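## Task

Join the two printed parts so that they match the assembled example standing on the stand.

## Robot and tools

Robot: two six-joint UR7e-style arms, left_arm and right_arm, each carrying a Robotiq 140 two-finger gripper and a wrist camera. The fingers can fold at a hinge: grip with the outer quarter of the pads (near the fingertips) for a firm, predictable squeeze. Grips deeper toward the palm may hold loosely, drop narrow parts, or squeeze harder than asked. Pressing fingertips into a surface folds them with little resistance and can spoil the next grip.

Frames. Scene frame: origin on the table top midway between the nominal bases, +z up, +x out over the table, left_arm toward +y (arm names do not match image left/right). Measured bases: left_arm at (+0.056, +0.520, +0.013) m, right_arm at (+0.016, -0.321, +0.013) m, both nearly unrotated. Reported end_effector_position, quat_wxyz and velocities for each gripper are in that arm's own base frame. Fixed cameras and the table use the scene frame. Every commanded offset is along the axes of that arm's current Hand target. Gripper axes: fingers point along +z, they open and close along y. end_effector_position is the point between the pads when shut; fingertips stick out about 33 mm past it at small openings, about 9 mm when wide open.

The 18-number row (used by execute_actions and move): one flat list covering both arms, always all 18 numbers, each in [-1, 1]. Order: left dx, dy, dz, rx, ry, rz, left gripper position, force_limit, speed, then the same nine for the right arm. dx..rz are offsets (not poses) from that arm's Hand target as it stood when the action or move began; 1.0 equals 0.6 m for dx/dy/dz and 180 degrees for the rotation vector rx/ry/rz. Repeating the same offset in a new call moves further. Sending six zeros re-requests the current Hand target (useful when the gripper settled short). The commanded orientation is clipped to within 32 degrees of the measured one per step. Gripper numbers are absolute commands: position +1 = open 140 mm, about -0.8 = pads touch, -1 = close until blocked; force_limit from -1 (about 14 N) to +1 (about 58 N) for slow closes; speed -1 (about 30 mm/s) to +1 (about 250 mm/s), and faster closes squeeze much harder. Both start at +1. To leave a gripper unchanged, resend its previous three numbers, since 0 is itself a command.

Tools.
- execute_actions(actions, cameras): actions is a list of actions; each action is a list of up to 15 rows, one per 1/30 s step, all counted from the action's start pose; a short table repeats its last row. An empty list returns images, scene number and remaining-action info.
- move(target, speed, blend, stop_force, zero, blocking, cameras): straight-line paths toward one row or a list of up to 15 rows, all offsets from the same starting Hand targets. speed in m/s, 0.002 to 3.6 (default 0.25), one value or one per target; blend in metres for rounding corners; stop_force in N (3 to 120, shared by both arms) ends an arm's path on contact; zero (default true) re-zeroes its force baseline; blocking=false returns early but cannot combine with stop_force. Paths do not avoid obstacles; keep paths away from an arm's own base. The result ends with a move: line such as done, off_target, moving, held or fault, plus limits (paced = pose clipped, held = steps withheld).
- wait(seconds 0 to 10): lets time pass with last commands held.
- stop(): brakes a running move; fingers keep going.
- zoom_image(camera, region [x0, y0, x1, y1] in pixels, max 504 by 504): closer view of the latest image. Cameras: cam_high, cam_low, cam_bench (504x504), cam_left_wrist, cam_right_wrist (672x504).
- zero_wrist_force(arm): resets that wrist sensor baseline.
- read_manual(section): licence texts only.
- finished_scene(scene 1 or 2): ends the scene; the parts must stay assembled without the robot.

Reading results. object_status: 0 moving, 1 blocked while opening, 2 blocked while closing (a real grip), 3 reached the command or pads met (may hold nothing). Check for 2 after closing. To tighten a grip, raise force_limit and nudge position between -1 and -0.98; to loosen, open and reclose slowly. position_measured is in counts: 3 open, about 75 = 100 mm, 139 = 60 mm, 200 = 20 mm, 230 = pads touching. Hand target is the last commanded pose; the gripper may rest a little short. Joint velocities reading within noise means the arm is still. Wrist force/torque are in the gripper's axes, show contact as force into the arm, and include unmodelled held weight.

Cautions. An arm stops for 10 s if outside force reaches roughly 150 N or a joint hits its load limit (wrist joints only about 18 to 22 N m). The arms are stiff: aiming even slightly beyond a firm contact can fault; approach slowly with stop_force, and leave stop_force out when lifting off something. Overheating from holding loads or straining stops an arm for 30 to 60 s (watch for MOTOR HOT). Any contact or squeeze between the two arms, including one gripper closing on the other's fingers, can fail the scene; a clearance check helps but is not complete. Do not drop parts, release them while moving, slam or hit fixed objects, twist stiff things hard, or hold heavy parts far off centre. Anything that ends up off the table fails the task. Commands lag motion by about 0.09 to 0.22 s, and fast moves overshoot.

Each tool is called after "Emit:" by a JSON object that holds its "api" and its "payload", one argument or row to a line.

## Session

Emit:
{"api": "execute_actions", "payload": {
  "actions": []
}}

Scene clock: 0.00 s.
left_arm: end_effector_position=(+0.0372, -0.4289, +0.1696) position_measured=3 object_status=3 end_effector_quat_wxyz=(+0.050, +0.701, -0.704, +0.100) | right_arm: end_effector_position=(+0.3098, +0.1465, +0.3050) position_measured=3 object_status=3 end_effector_quat_wxyz=(+0.642, -0.519, -0.495, -0.271)
Joint positions: left_arm=[-1.903 -1.897 2.181 -2.033 -1.436 2.826] | right_arm=[-0.636 -1.414 1.86 -0.479 -0.998 0.427]
Joint velocities: within noise
Joint torques (N m): no reading
Wrist force (N): no reading
Wrist torque (N m): no reading
Wrist force, peak (N): no reading
Hand target: left_arm +0.0372, -0.4289, +0.1696; +0.050, +0.701, -0.704, +0.100 | right_arm +0.3098, +0.1465, +0.3050; +0.642, -0.519, -0.495, -0.271
Tool commands: left_gripper/position=+1.0 left_gripper/force_limit=+1.0 left_gripper/speed=+1.0 right_gripper/position=+1.0 right_gripper/force_limit=+1.0 right_gripper/speed=+1.0

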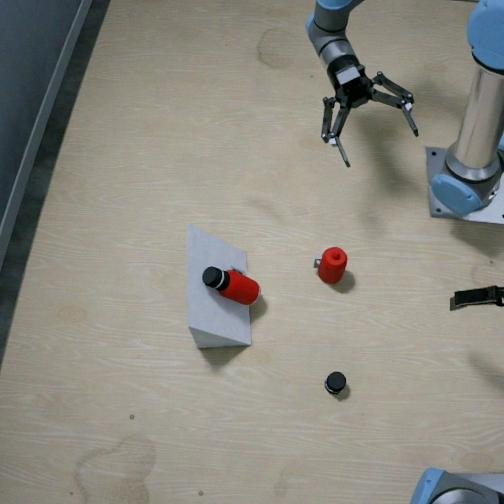

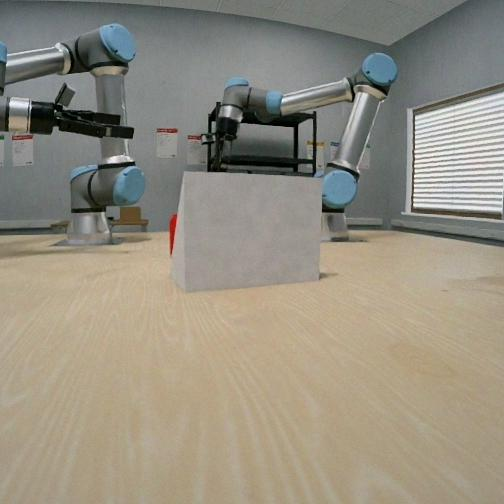

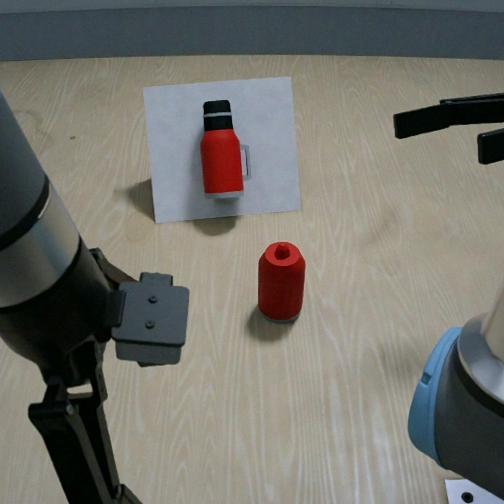

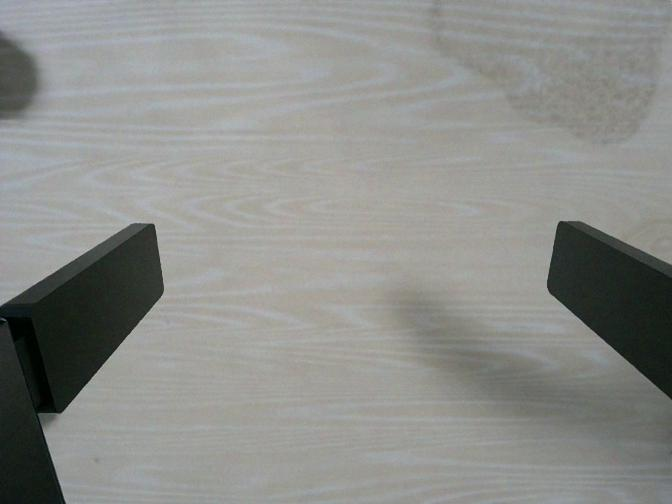

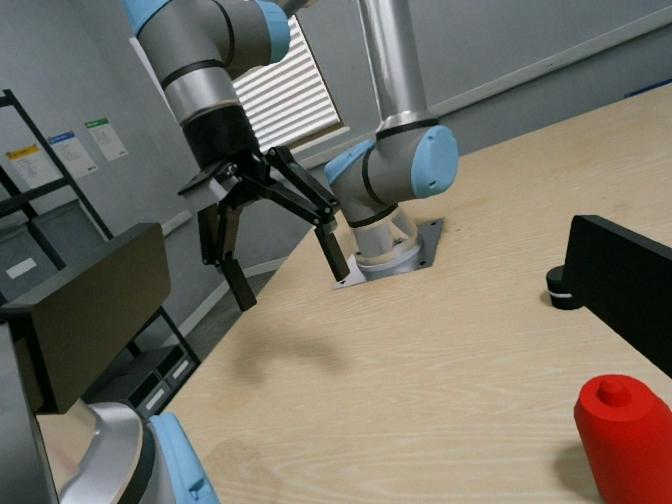

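Emit:
{"api": "zoom_image", "payload": {
  "camera": "cam_bench",
  "region": [140, 70, 310, 240]
}}

Emit:
{"api": "zoom_image", "payload": {
  "camera": "cam_high",
  "region": [180, 220, 380, 420]
}}

Emit:
{"api": "zoom_image", "payload": {
  "camera": "cam_right_wrist",
  "region": [500, 250, 672, 504]
}}

Emit:
{"api": "zoom_image", "payload": {
  "camera": "cam_bench",
  "region": [230, 220, 340, 330]
}}

Scaled by 2.965 from the camera's 504x504 image, which has a finer 720x720 frame.

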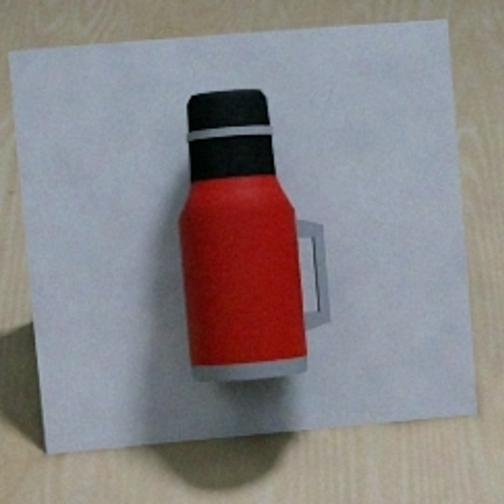

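Scaled by 2.520 from the camera's 504x504 image, which has a finer 720x720 frame.

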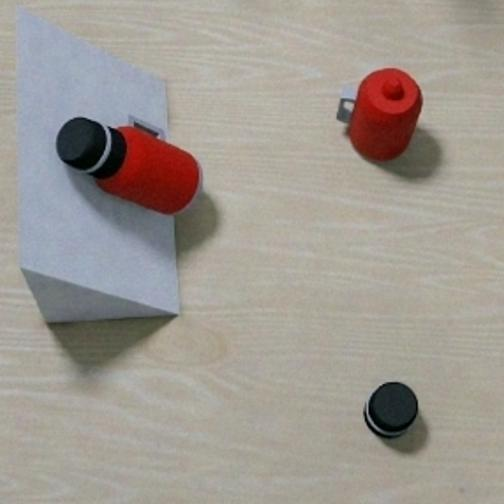

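Scaled by 1.984 from the camera's 672x504 image, which has a finer 960x720 frame.

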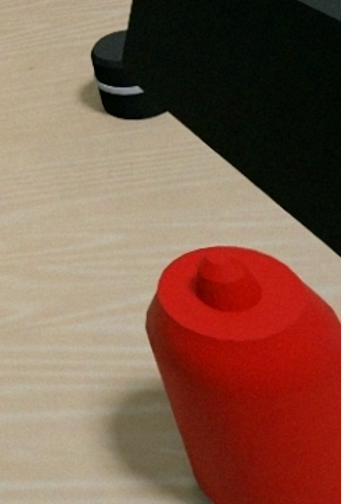

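Scaled by 4.582 from the camera's 504x504 image, which has a finer 720x720 frame.

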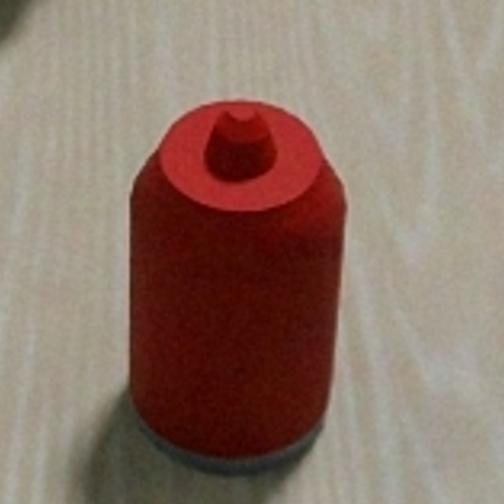

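Emit:
{"api": "move", "payload": {
  "target": [-0.2262,-0.475,-0.0485,-0.0225,-0.0675,-0.0013,1,1,1,0,0,-0.15,0,0,0,1,1,1],
  "speed": 0.3,
  "cameras": ["all"]
}}

Scene clock: 6.00 s.
left_arm: end_effector_position=(+0.3210, -0.2892, +0.1894) position_measured=3 object_status=3 end_effector_quat_wxyz=(+0.000, +0.707, -0.707, +0.000) | right_arm: end_effector_position=(+0.3417, +0.0624, +0.3074) position_measured=3 object_status=3 end_effector_quat_wxyz=(+0.642, -0.519, -0.495, -0.271)
Joint positions: left_arm=[-1.047 -1.742 1.949 -1.778 -1.571 3.665] | right_arm=[-0.735 -1.274 1.675 -0.432 -1.097 0.424]
Joint torques (N m): left_arm=[11.26 -6.73 -35.33 0.85 -1.65 2.6] | right_arm=[-8.81 -21.44 -25.93 4.29 -1.47 -1.71]
Wrist force (N): left_arm=[0.3 -0.5 0.2] | right_arm=[0.5 0.4 0.4]
Wrist torque (N m): left_arm=[-0.05 -0.01 -0.01] | right_arm=[0.10 -0.13 0.13]
Wrist force, peak (N): left_arm=[-0.8 -2.2 -0.1] | right_arm=[0.6 0.3 0.7]
Hand target: left_arm +0.3211, -0.2892, +0.1895; +0.000, +0.707, -0.707, +0.000 | right_arm +0.3417, +0.0624, +0.3074; +0.642, -0.519, -0.495, -0.271
Off the commanded pose: left_arm 0.000 m, 0 deg | right_arm 0.000 m, 0 deg.
move: done
camera_calibration:
cam_left_wrist: T_world_to_cam=[[-0.999874, -0.00612563, 0.0146413, 0.323067], [-0.000613559, 0.936744, 0.350015, 0.209592], [-0.0158592, 0.349962, -0.93663, 0.425833], [0, 0, 0, 1]] pos_world=[0.329908, -0.34338, 0.320758]
cam_right_wrist: T_world_to_cam=[[0.848386, 0.318591, -0.422778, -0.170234], [-0.241755, -0.47732, -0.84482, 0.377173], [-0.470952, 0.818942, -0.32793, 0.355531], [0, 0, 0, 1]] pos_world=[0.403045, -0.0568919, 0.363262]

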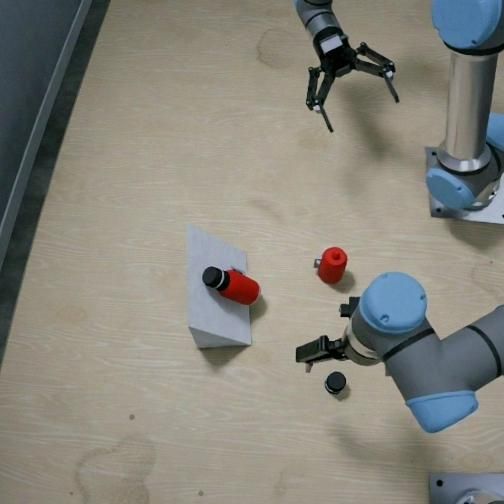

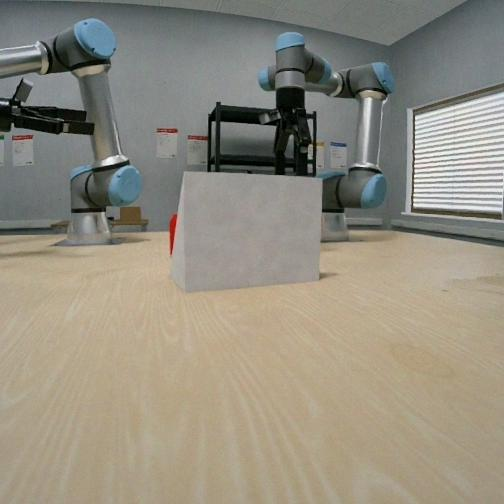

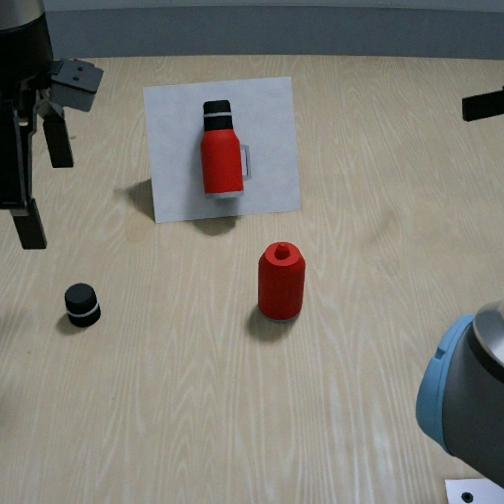

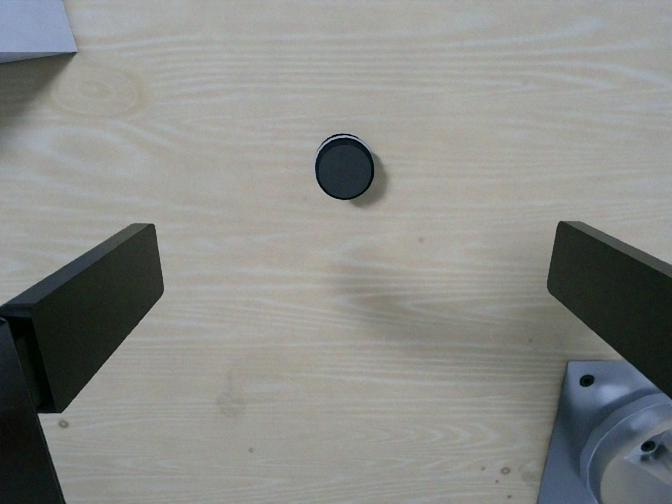

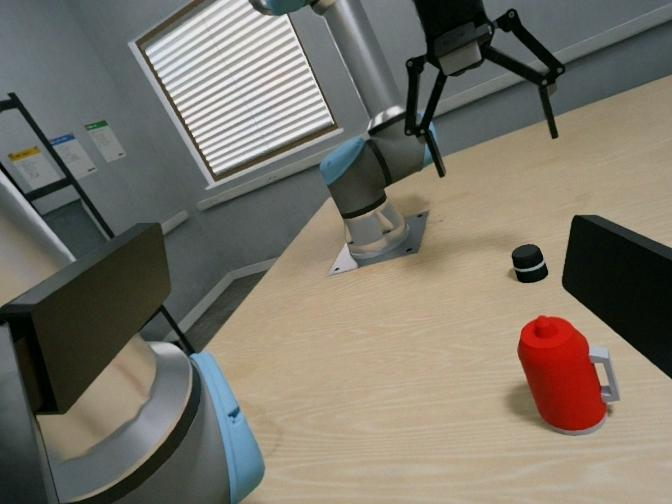

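Emit:
{"api": "zoom_image", "payload": {
  "camera": "cam_bench",
  "region": [50, 270, 120, 340]
}}

Emit:
{"api": "zoom_image", "payload": {
  "camera": "cam_right_wrist",
  "region": [490, 220, 640, 450]
}}

Emit:
{"api": "zoom_image", "payload": {
  "camera": "cam_bench",
  "region": [190, 90, 260, 210]
}}

Emit:
{"api": "zoom_image", "payload": {
  "camera": "cam_left_wrist",
  "region": [300, 120, 390, 210]
}}

Emit:
{"api": "zoom_image", "payload": {
  "camera": "cam_high",
  "region": [190, 250, 270, 310]
}}

Scaled by 7.200 from the camera's 504x504 image, which has a finer 720x720 frame.

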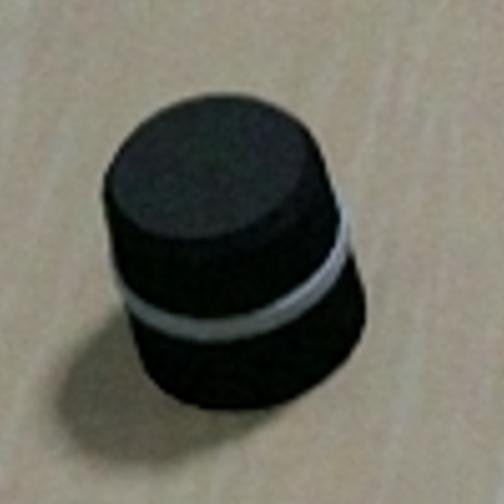

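Scaled by 2.191 from the camera's 672x504 image, which has a finer 960x720 frame.

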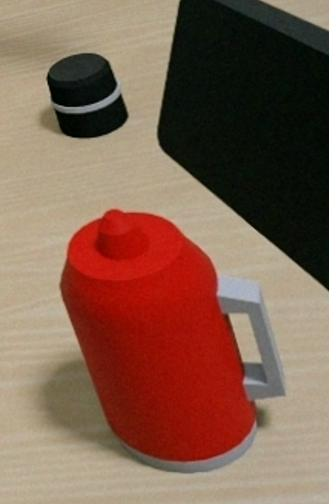

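Scaled by 4.200 from the camera's 504x504 image, which has a finer 720x720 frame.

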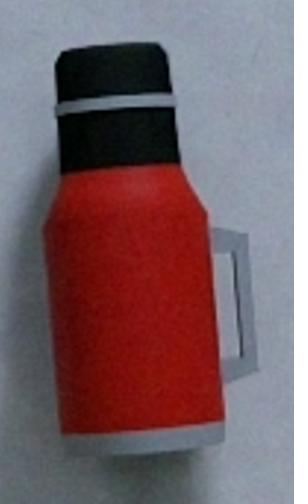

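Scaled by 5.600 from the camera's 672x504 image, which has a finer 960x720 frame.

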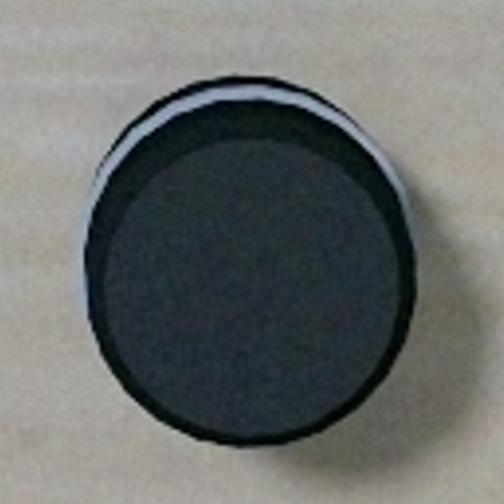

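Scaled by 6.300 from the camera's 504x504 image, which has a finer 720x720 frame.

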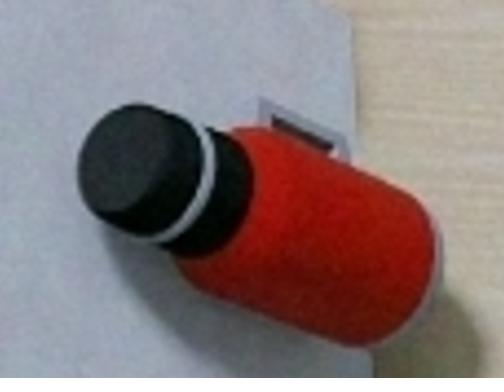

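Emit:
{"api": "move", "payload": {
  "target": [0.0095,0.0033,0.19,0,0,0,0.1,1,1,0,0,0,0,0,0,1,1,1],
  "speed": 0.2,
  "cameras": ["cam_bench","cam_left_wrist","cam_right_wrist"]
}}

Scene clock: 9.87 s.
left_arm: end_effector_position=(+0.3190, -0.2948, +0.0756) position_measured=117 object_status=3 end_effector_quat_wxyz=(+0.000, +0.707, -0.707, +0.000) | right_arm: end_effector_position=(+0.3417, +0.0624, +0.3074) position_measured=3 object_status=3 end_effector_quat_wxyz=(+0.642, -0.519, -0.495, -0.271)
Joint positions: left_arm=[-1.058 -1.626 2.161 -2.106 -1.571 3.655] | right_arm=[-0.735 -1.274 1.675 -0.432 -1.097 0.424]
Joint torques (N m): left_arm=[-13.32 -10.71 -16.22 -6.68 1.36 -2.71] | right_arm=[-8.17 -22.34 -26.21 4.06 -1.8 -1.65]
Wrist force (N): left_arm=[0.5 -0.4 0.4] | right_arm=[0.5 0.3 0.5]
Wrist torque (N m): left_arm=[-0.03 -0.03 0.18] | right_arm=[0.08 -0.12 0.13]
Wrist force, peak (N): left_arm=[0.5 -0.3 1.5] | right_arm=[0.4 0.3 0.9]
Hand target: left_arm +0.3191, -0.2948, +0.0755; +0.000, +0.707, -0.707, +0.000 | right_arm +0.3417, +0.0624, +0.3074; +0.642, -0.519, -0.495, -0.271
Off the commanded pose: left_arm 0.000 m, 0 deg | right_arm 0.000 m, 0 deg.
move: done
camera_calibration:
cam_left_wrist: T_world_to_cam=[[-0.999871, -0.00600571, 0.0148962, 0.322788], [-0.000408466, 0.936667, 0.35022, 0.254566], [-0.0160561, 0.350169, -0.936549, 0.321201], [0, 0, 0, 1]] pos_world=[0.328007, -0.348979, 0.206858]
cam_right_wrist: T_world_to_cam=[[0.848386, 0.318591, -0.422778, -0.170234], [-0.241755, -0.47732, -0.84482, 0.377173], [-0.470952, 0.818942, -0.32793, 0.355531], [0, 0, 0, 1]] pos_world=[0.403045, -0.0568919, 0.363262]
Images, in order (width x height): cam_bench 504x504, cam_left_wrist 672x504, cam_right_wrist 672x504.

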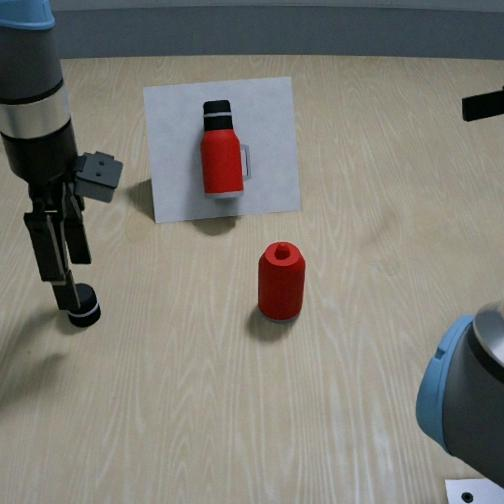

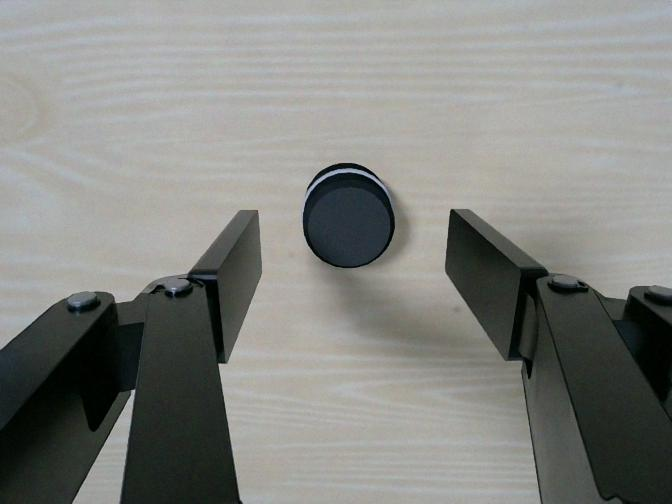

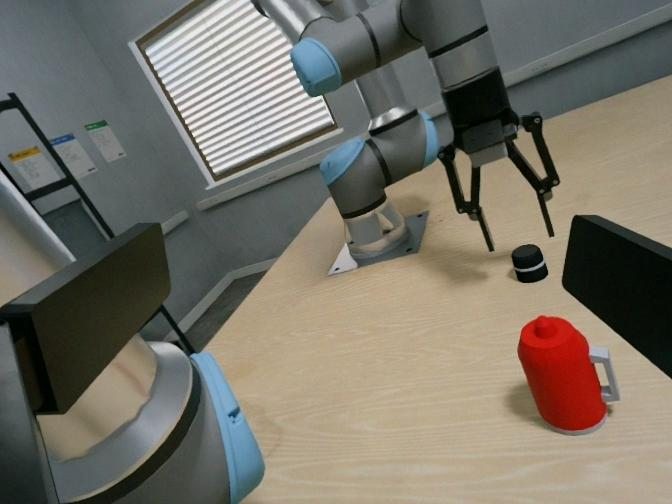

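Emit:
{"api": "move", "payload": {
  "target": [-0.005,0,0.0775,0,0,0,0.1,1,1,0,0,0,0,0,0,1,1,1],
  "speed": 0.1,
  "stop_force": 6,
  "cameras": ["cam_bench","cam_left_wrist","cam_right_wrist"]
}}

Emit:
{"api": "zoom_image", "payload": {
  "camera": "cam_right_wrist",
  "region": [450, 180, 600, 300]
}}

Emit:
{"api": "zoom_image", "payload": {
  "camera": "cam_bench",
  "region": [30, 250, 130, 350]
}}

Scene clock: 13.03 s.
left_arm: end_effector_position=(+0.3191, -0.2918, +0.0290) position_measured=117 object_status=3 end_effector_quat_wxyz=(+0.000, +0.707, -0.707, +0.000) | right_arm: end_effector_position=(+0.3417, +0.0624, +0.3074) position_measured=3 object_status=3 end_effector_quat_wxyz=(+0.642, -0.519, -0.495, -0.271)
Joint positions: left_arm=[-1.054 -1.553 2.236 -2.253 -1.571 3.658] | right_arm=[-0.735 -1.274 1.675 -0.432 -1.097 0.424]
Joint torques (N m): left_arm=[14.72 -11.47 -12.6 -6.61 -0.56 2.61] | right_arm=[-8.56 -20.69 -26.29 3.83 -1.83 -1.49]
Wrist force (N): left_arm=[0.2 -0.7 0.1] | right_arm=[0.5 0.3 0.5]
Wrist torque (N m): left_arm=[-0.09 0.03 0.18] | right_arm=[0.09 -0.13 0.13]
Wrist force, peak (N): left_arm=[0.3 -0.8 1.0] | right_arm=[0.4 0.5 0.8]
Hand target: left_arm +0.3191, -0.2918, +0.0290; +0.000, +0.707, -0.707, +0.000 | right_arm +0.3417, +0.0624, +0.3074; +0.642, -0.519, -0.495, -0.271
Off the commanded pose: left_arm 0.000 m, 0 deg | right_arm 0.000 m, 0 deg.
move: done
camera_calibration:
cam_left_wrist: T_world_to_cam=[[-0.999873, -0.0060667, 0.014769, 0.3236], [-0.000511613, 0.9367, 0.350133, 0.268229], [-0.0159583, 0.350081, -0.936583, 0.276487], [0, 0, 0, 1]] pos_world=[0.328108, -0.34608, 0.160258]
cam_right_wrist: T_world_to_cam=[[0.848386, 0.318591, -0.422778, -0.170234], [-0.241755, -0.47732, -0.84482, 0.377173], [-0.470952, 0.818942, -0.32793, 0.355531], [0, 0, 0, 1]] pos_world=[0.403045, -0.0568919, 0.363262]
Images, in order (width x height): cam_bench 504x504, cam_left_wrist 672x504, cam_right_wrist 672x504.

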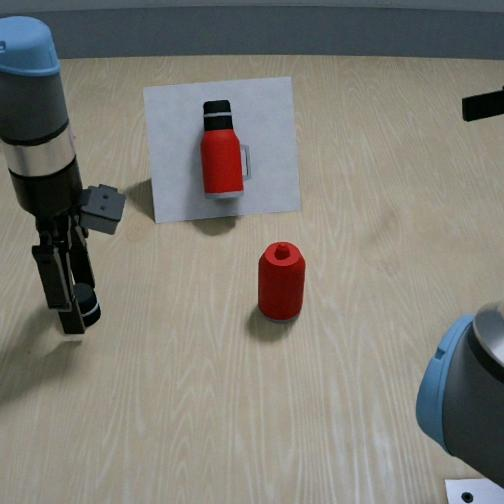

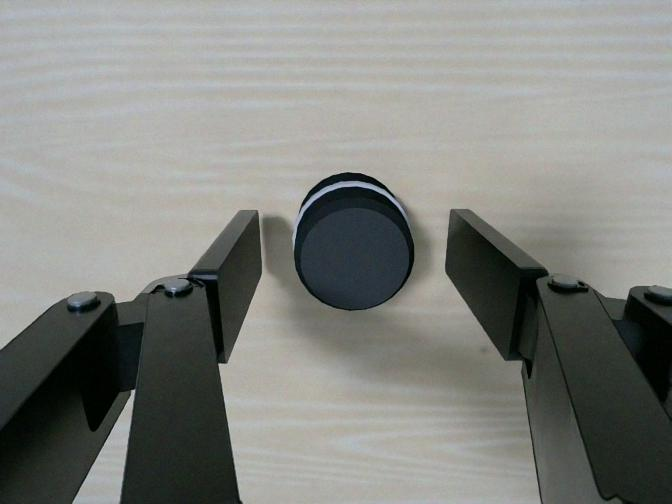

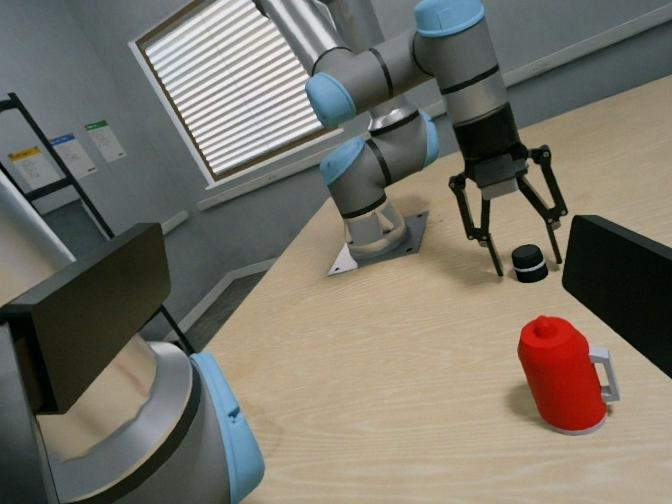

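Scaled by 3.360 from the camera's 672x504 image, which has a finer 960x720 frame.

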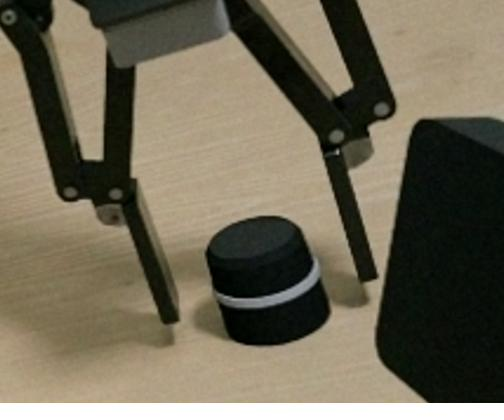

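Scaled by 5.040 from the camera's 504x504 image, which has a finer 720x720 frame.

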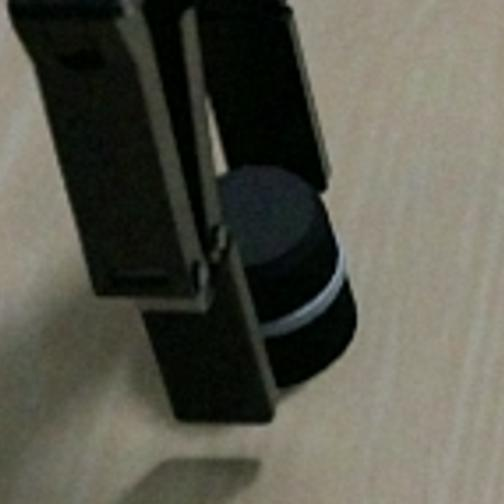

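Emit:
{"api": "move", "payload": {
  "target": [0,0,0,0,0,0,-1,0,-1,0,0,0,0,0,0,1,1,1]
}}

Emit:
{"api": "wait", "payload": {
  "seconds": 0.5,
  "cameras": ["cam_left_wrist","cam_right_wrist"]
}}

Scene clock: 15.20 s.
left_arm: end_effector_position=(+0.3191, -0.2918, +0.0290) position_measured=169 object_status=0 end_effector_quat_wxyz=(+0.000, +0.707, -0.707, +0.000) | right_arm: end_effector_position=(+0.3417, +0.0624, +0.3074) position_measured=3 object_status=3 end_effector_quat_wxyz=(+0.642, -0.519, -0.495, -0.271)
Joint positions: left_arm=[-1.054 -1.553 2.236 -2.253 -1.571 3.658] | right_arm=[-0.735 -1.274 1.675 -0.432 -1.097 0.424]
Joint torques (N m): left_arm=[13.36 -11.17 -13.25 -5.2 -1.7 2.5] | right_arm=[-7.41 -20.92 -25.98 3.66 -1.64 -1.55]
Wrist force (N): left_arm=[-4.2 1.9 -19.7] | right_arm=[0.2 0.3 0.6]
Wrist torque (N m): left_arm=[-0.17 0.02 0.19] | right_arm=[0.07 -0.07 0.13]
Wrist force, peak (N): left_arm=[-4.3 1.8 -19.9] | right_arm=[0.1 0.5 0.8]
Hand target: left_arm +0.3191, -0.2918, +0.0290; +0.000, +0.707, -0.707, +0.000 | right_arm +0.3417, +0.0624, +0.3074; +0.642, -0.519, -0.495, -0.271
Off the commanded pose: left_arm 0.000 m, 0 deg | right_arm 0.000 m, 0 deg.
move: done

Scene clock: 15.70 s.
left_arm: end_effector_position=(+0.3191, -0.2918, +0.0290) position_measured=169 object_status=2 end_effector_quat_wxyz=(+0.000, +0.707, -0.707, +0.000) | right_arm: end_effector_position=(+0.3417, +0.0624, +0.3074) position_measured=3 object_status=3 end_effector_quat_wxyz=(+0.642, -0.519, -0.495, -0.271)
Joint positions: left_arm=[-1.054 -1.553 2.236 -2.253 -1.571 3.658] | right_arm=[-0.735 -1.274 1.675 -0.432 -1.097 0.424]
Joint torques (N m): left_arm=[12.24 -12.79 -12.94 -4.1 -1.64 2.56] | right_arm=[-7.16 -21.48 -28.17 3.93 -1.64 -1.58]
Wrist force (N): left_arm=[-4.3 1.9 -19.7] | right_arm=[0.3 0.6 0.6]
Wrist torque (N m): left_arm=[-0.17 0.04 0.19] | right_arm=[0.14 -0.08 0.13]
Wrist force, peak (N): left_arm=[-4.4 1.9 -20.1] | right_arm=[0.5 0.4 1.0]
Hand target: left_arm +0.3191, -0.2918, +0.0290; +0.000, +0.707, -0.707, +0.000 | right_arm +0.3417, +0.0624, +0.3074; +0.642, -0.519, -0.495, -0.271
Tool commands: left_gripper/position=-1.0 left_gripper/force_limit=+0.0 left_gripper/speed=-1.0 right_gripper/position=+1.0 right_gripper/force_limit=+1.0 right_gripper/speed=+1.0
Off the commanded pose: left_arm 0.000 m, 0 deg | right_arm 0.000 m, 0 deg.
wait: 0.50 s; at rest by 0.17 s
camera_calibration:
cam_left_wrist: T_world_to_cam=[[-0.999873, -0.00606621, 0.0147678, 0.3236], [-0.000512114, 0.936711, 0.350102, 0.268238], [-0.015957, 0.35005, -0.936595, 0.276477], [0, 0, 0, 1]] pos_world=[0.328108, -0.34608, 0.160258]
cam_right_wrist: T_world_to_cam=[[0.848386, 0.318591, -0.422778, -0.170234], [-0.241755, -0.47732, -0.84482, 0.377173], [-0.470952, 0.818942, -0.32793, 0.355531], [0, 0, 0, 1]] pos_world=[0.403045, -0.0568919, 0.363262]
Images, in order (width x height): cam_left_wrist 672x504, cam_right_wrist 672x504.

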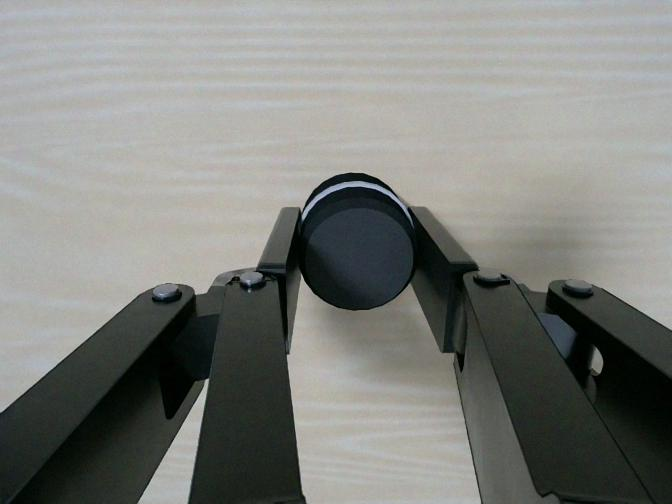

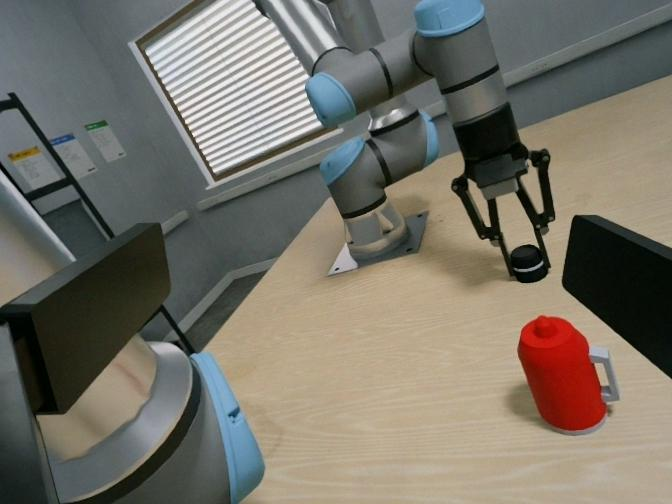

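Emit:
{"api": "move", "payload": {
  "target": [
    [0,0,-0.06,0,0,0,-1,0,-1,0,0,0,0,0,0,1,1,1],
    [0.2633,-0.0383,-0.3183,0,0,0,-1,0,-1,0,0,0,0,0,0,1,1,1]
  ],
  "speed": [0.08,0.25],
  "blend": [0.03,0],
  "cameras": ["all"]
}}

Emit:
{"api": "zoom_image", "payload": {
  "camera": "cam_right_wrist",
  "region": [450, 130, 660, 450]
}}

Scene clock: 18.93 s.
left_arm: end_effector_position=(+0.3420, -0.4498, +0.2198) position_measured=169 object_status=2 end_effector_quat_wxyz=(+0.000, +0.707, -0.707, +0.000) | right_arm: end_effector_position=(+0.3417, +0.0624, +0.3074) position_measured=3 object_status=3 end_effector_quat_wxyz=(+0.642, -0.519, -0.495, -0.271)
Joint positions: left_arm=[-1.159 -1.427 1.561 -1.704 -1.571 3.554] | right_arm=[-0.735 -1.274 1.675 -0.432 -1.097 0.424]
Joint torques (N m): left_arm=[-14.16 -23.86 -35.55 0.26 -1.53 -2.72] | right_arm=[-6.83 -21.97 -25.93 3.94 -1.68 -1.41]
Wrist force (N): left_arm=[0.6 -0.6 0.6] | right_arm=[0.2 0.3 0.4]
Wrist torque (N m): left_arm=[-0.05 -0.05 0.20] | right_arm=[0.08 -0.07 0.14]
Wrist force, peak (N): left_arm=[-4.2 2.1 -20.1] | right_arm=[0.2 0.1 1.0]
Hand target: left_arm +0.3421, -0.4499, +0.2199; +0.000, +0.707, -0.707, +0.000 | right_arm +0.3417, +0.0624, +0.3074; +0.642, -0.519, -0.495, -0.271
Off the commanded pose: left_arm 0.000 m, 0 deg | right_arm 0.000 m, 0 deg.
move: done; blend cut to 0.018 m at target 1
camera_calibration:
cam_left_wrist: T_world_to_cam=[[-0.999873, -0.00606474, 0.0147683, 0.342721], [-0.000510552, 0.936711, 0.350102, 0.349322], [-0.0159569, 0.35005, -0.936595, 0.510912], [0, 0, 0, 1]] pos_world=[0.351008, -0.50398, 0.351158]
cam_right_wrist: T_world_to_cam=[[0.848386, 0.318591, -0.422778, -0.170234], [-0.241755, -0.47732, -0.84482, 0.377173], [-0.470952, 0.818942, -0.32793, 0.355531], [0, 0, 0, 1]] pos_world=[0.403045, -0.0568919, 0.363262]

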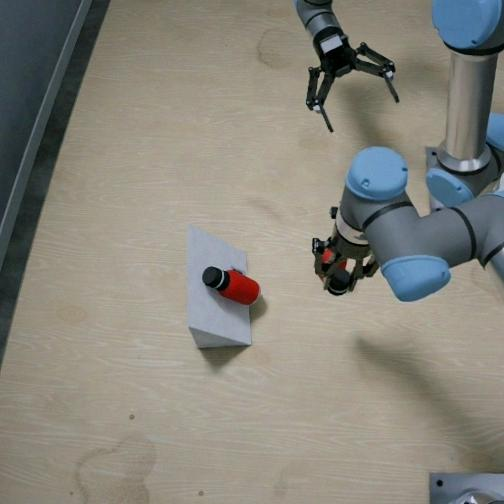

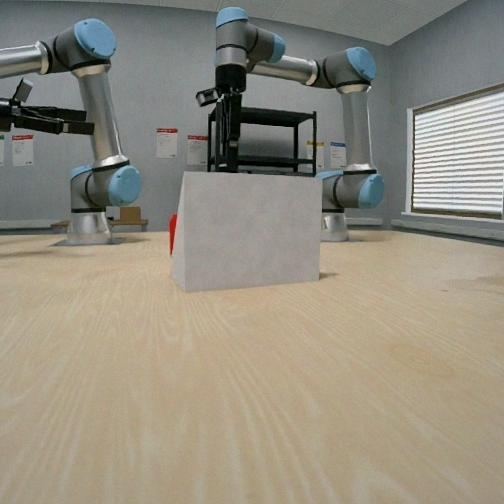

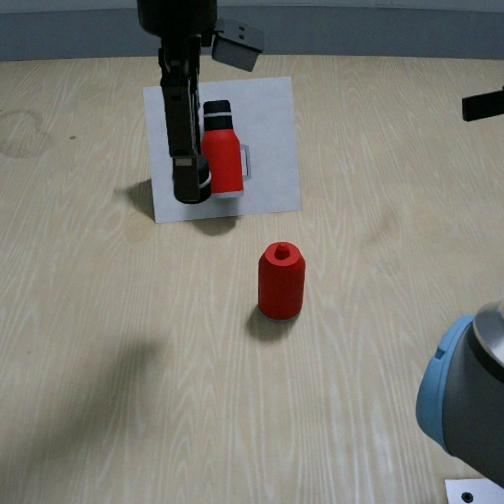

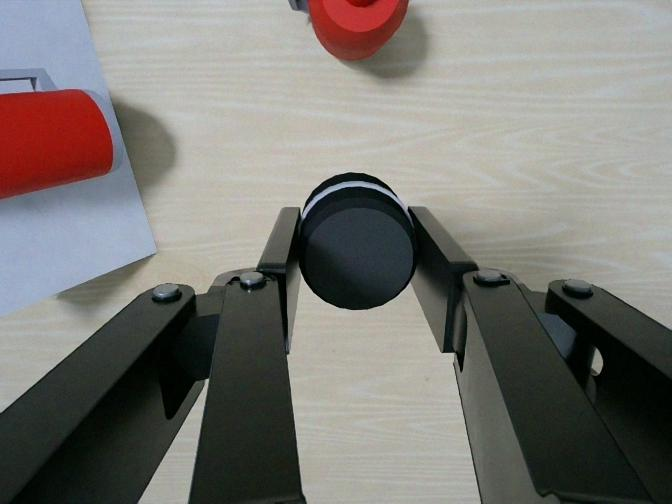

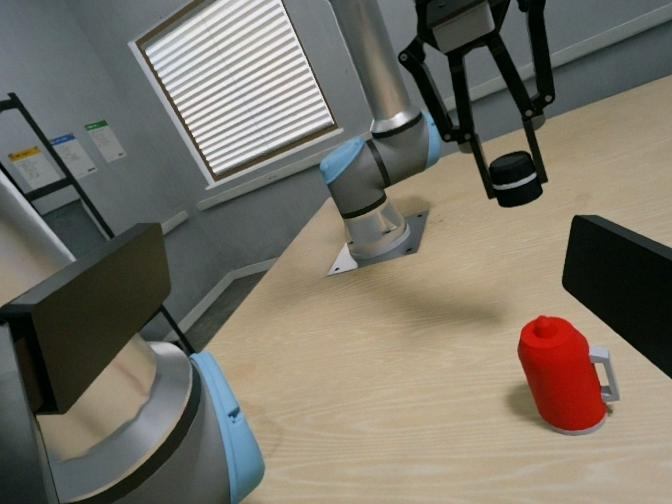

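Scaled by 1.575 from the camera's 672x504 image, which has a finer 960x720 frame.

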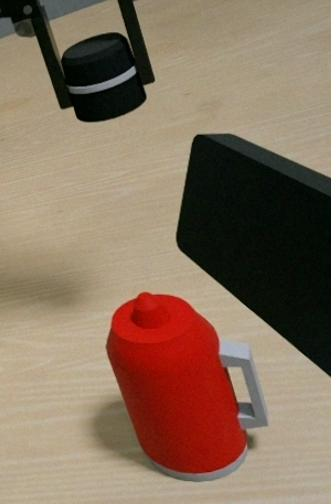

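Emit:
{"api": "move", "payload": {
  "target": [0.0833,0,0,0,0,0,-1,0,-1,0,0,0,0,0,0,1,1,1],
  "cameras": ["cam_left_wrist"]
}}

Emit:
{"api": "zoom_image", "payload": {
  "camera": "cam_left_wrist",
  "region": [270, 0, 450, 200]
}}

Scene clock: 20.57 s.
left_arm: end_effector_position=(+0.3420, -0.4997, +0.2199) position_measured=169 object_status=2 end_effector_quat_wxyz=(+0.000, +0.707, -0.707, +0.000) | right_arm: end_effector_position=(+0.3417, +0.0624, +0.3074) position_measured=3 object_status=3 end_effector_quat_wxyz=(+0.642, -0.519, -0.495, -0.271)
Joint positions: left_arm=[-1.192 -1.33 1.443 -1.683 -1.571 3.52] | right_arm=[-0.735 -1.274 1.675 -0.432 -1.097 0.424]
Joint torques (N m): left_arm=[-13.83 -28.63 -33.53 0.51 -0.65 -2.86] | right_arm=[-6.26 -21.91 -26.6 3.97 -1.72 -1.51]
Wrist force (N): left_arm=[0.4 -0.4 0.7] | right_arm=[0.2 0.4 0.5]
Wrist torque (N m): left_arm=[-0.02 0.00 0.20] | right_arm=[0.10 -0.06 0.13]
Wrist force, peak (N): left_arm=[1.0 -0.5 0.7] | right_arm=[0.5 0.6 0.7]
Hand target: left_arm +0.3421, -0.4998, +0.2199; +0.000, +0.707, -0.707, +0.000 | right_arm +0.3417, +0.0624, +0.3074; +0.642, -0.519, -0.495, -0.271
Off the commanded pose: left_arm 0.000 m, 0 deg | right_arm 0.000 m, 0 deg.
move: done
camera_calibration:
cam_left_wrist: T_world_to_cam=[[-0.999873, -0.00606474, 0.0147683, 0.342418], [-0.000510552, 0.936711, 0.350102, 0.396064], [-0.0159569, 0.35005, -0.936595, 0.528379], [0, 0, 0, 1]] pos_world=[0.351008, -0.55388, 0.351158]
Images, in order (width x height): cam_left_wrist 672x504.

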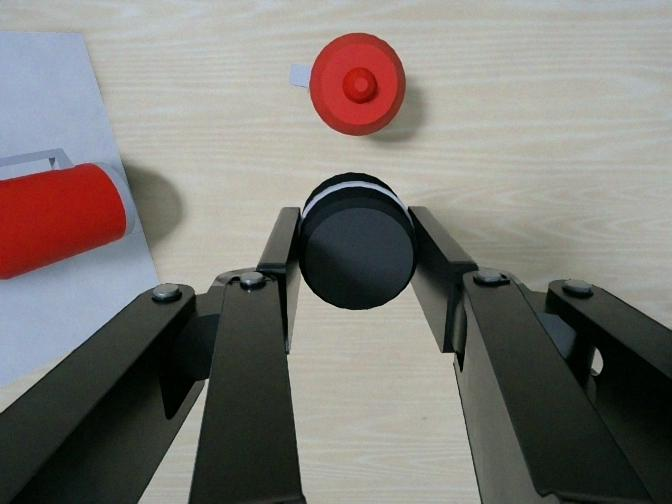

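Scaled by 2.520 from the camera's 672x504 image, which has a finer 960x720 frame.

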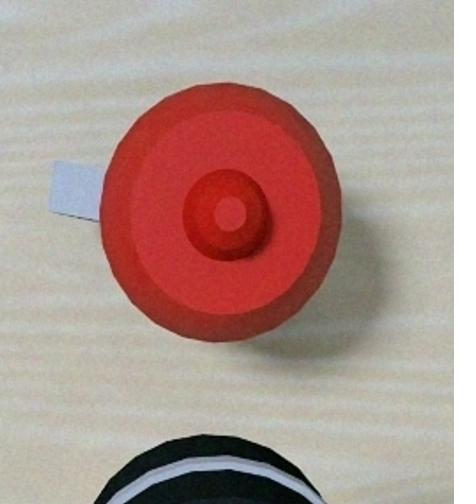

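Emit:
{"api": "move", "payload": {
  "target": [
    [0.0933,0.0133,0,0,0,0,-1,0,-1,0,0,0,0,0,0,1,1,1],
    [0.0933,0.0133,0.0633,0,0,0,-1,0,-1,0,0,0,0,0,0,1,1,1]
  ],
  "cameras": ["cam_bench","cam_high","cam_right_wrist"],
  "blend": [0.01,0]
}}

Emit:
{"api": "zoom_image", "payload": {
  "camera": "cam_right_wrist",
  "region": [470, 200, 640, 450]
}}

Emit:
{"api": "zoom_image", "payload": {
  "camera": "cam_bench",
  "region": [220, 180, 350, 330]
}}

Scene clock: 24.37 s.
left_arm: end_effector_position=(+0.3340, -0.5557, +0.1821) position_measured=169 object_status=2 end_effector_quat_wxyz=(+0.000, +0.707, -0.707, +0.000) | right_arm: end_effector_position=(+0.3417, +0.0624, +0.3074) position_measured=3 object_status=3 end_effector_quat_wxyz=(+0.642, -0.519, -0.495, -0.271)
Joint positions: left_arm=[-1.237 -1.214 1.386 -1.743 -1.571 3.476] | right_arm=[-0.735 -1.274 1.675 -0.432 -1.097 0.424]
Joint torques (N m): left_arm=[-14.27 -32.58 -17.09 -7 1.38 -2.72] | right_arm=[-6.29 -21.9 -26.97 3.98 -1.61 -1.31]
Wrist force (N): left_arm=[0.4 -0.6 0.5] | right_arm=[0.1 0.1 0.4]
Wrist torque (N m): left_arm=[-0.07 -0.02 0.19] | right_arm=[0.05 -0.05 0.13]
Wrist force, peak (N): left_arm=[1.8 -0.6 -1.0] | right_arm=[0.3 0.3 0.9]
Hand target: left_arm +0.3341, -0.5558, +0.1819; +0.000, +0.707, -0.707, +0.000 | right_arm +0.3417, +0.0624, +0.3074; +0.642, -0.519, -0.495, -0.271
Off the commanded pose: left_arm 0.000 m, 0 deg | right_arm 0.000 m, 0 deg.
move: done
camera_calibration:
cam_right_wrist: T_world_to_cam=[[0.848386, 0.318591, -0.422778, -0.170234], [-0.241755, -0.47732, -0.84482, 0.377173], [-0.470952, 0.818942, -0.32793, 0.355531], [0, 0, 0, 1]] pos_world=[0.403045, -0.0568919, 0.363262]
Images, in order (width x height): cam_high 504x504, cam_bench 504x504, cam_right_wrist 672x504.

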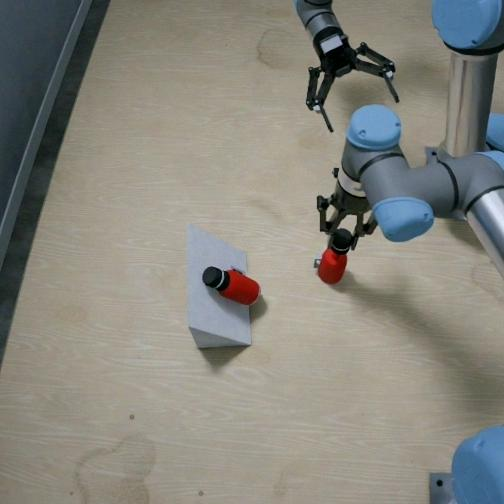

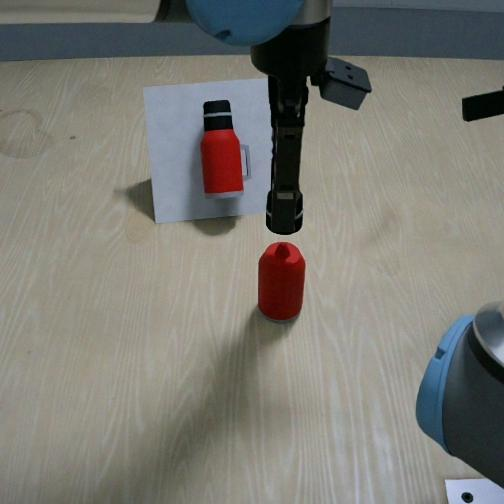

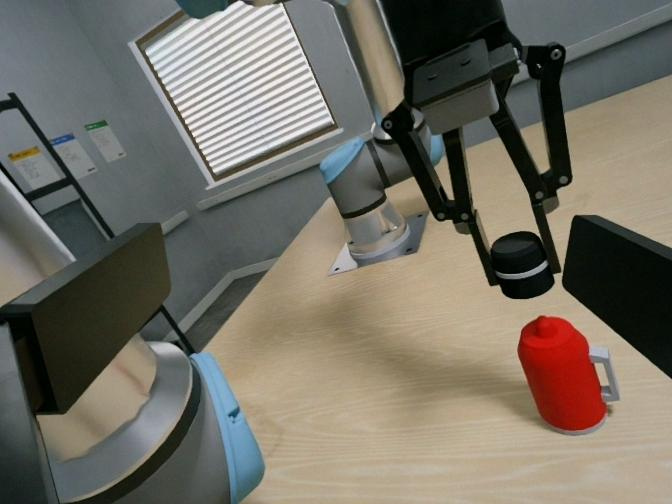

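Scaled by 2.016 from the camera's 672x504 image, which has a finer 960x720 frame.

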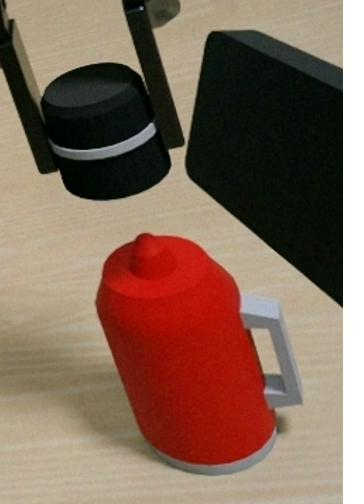

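Scaled by 3.360 from the camera's 504x504 image, which has a finer 720x720 frame.

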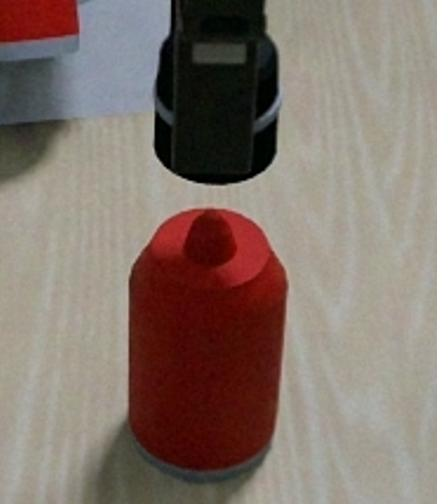

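Emit:
{"api": "zoom_image", "payload": {
  "camera": "cam_right_wrist",
  "region": [480, 225, 590, 345]
}}

Emit:
{"api": "zoom_image", "payload": {
  "camera": "cam_right_wrist",
  "region": [510, 305, 630, 440]
}}

Emit:
{"api": "zoom_image", "payload": {
  "camera": "cam_high",
  "region": [300, 220, 370, 290]
}}

Scaled by 4.200 from the camera's 672x504 image, which has a finer 960x720 frame.

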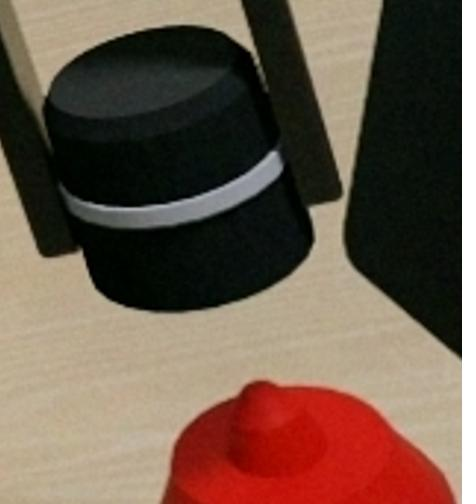

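Scaled by 3.733 from the camera's 672x504 image, which has a finer 960x720 frame.

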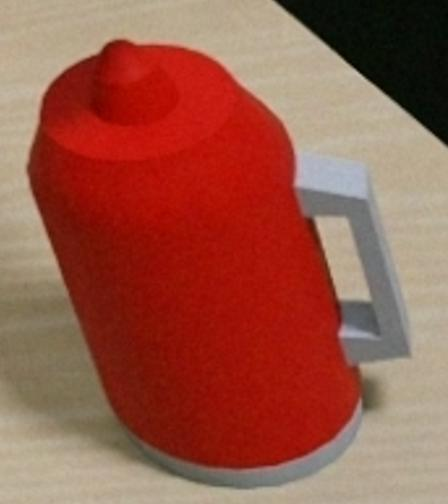

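Scaled by 7.200 from the camera's 504x504 image, which has a finer 720x720 frame.

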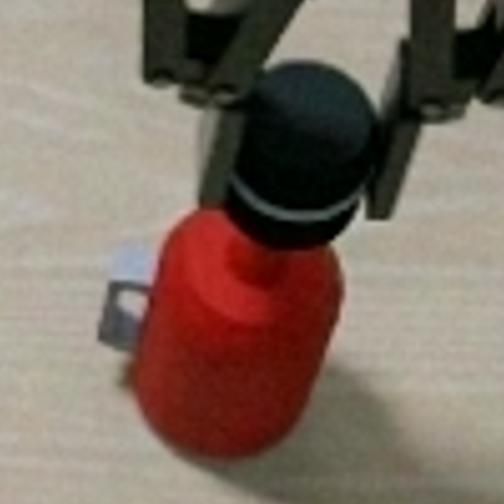

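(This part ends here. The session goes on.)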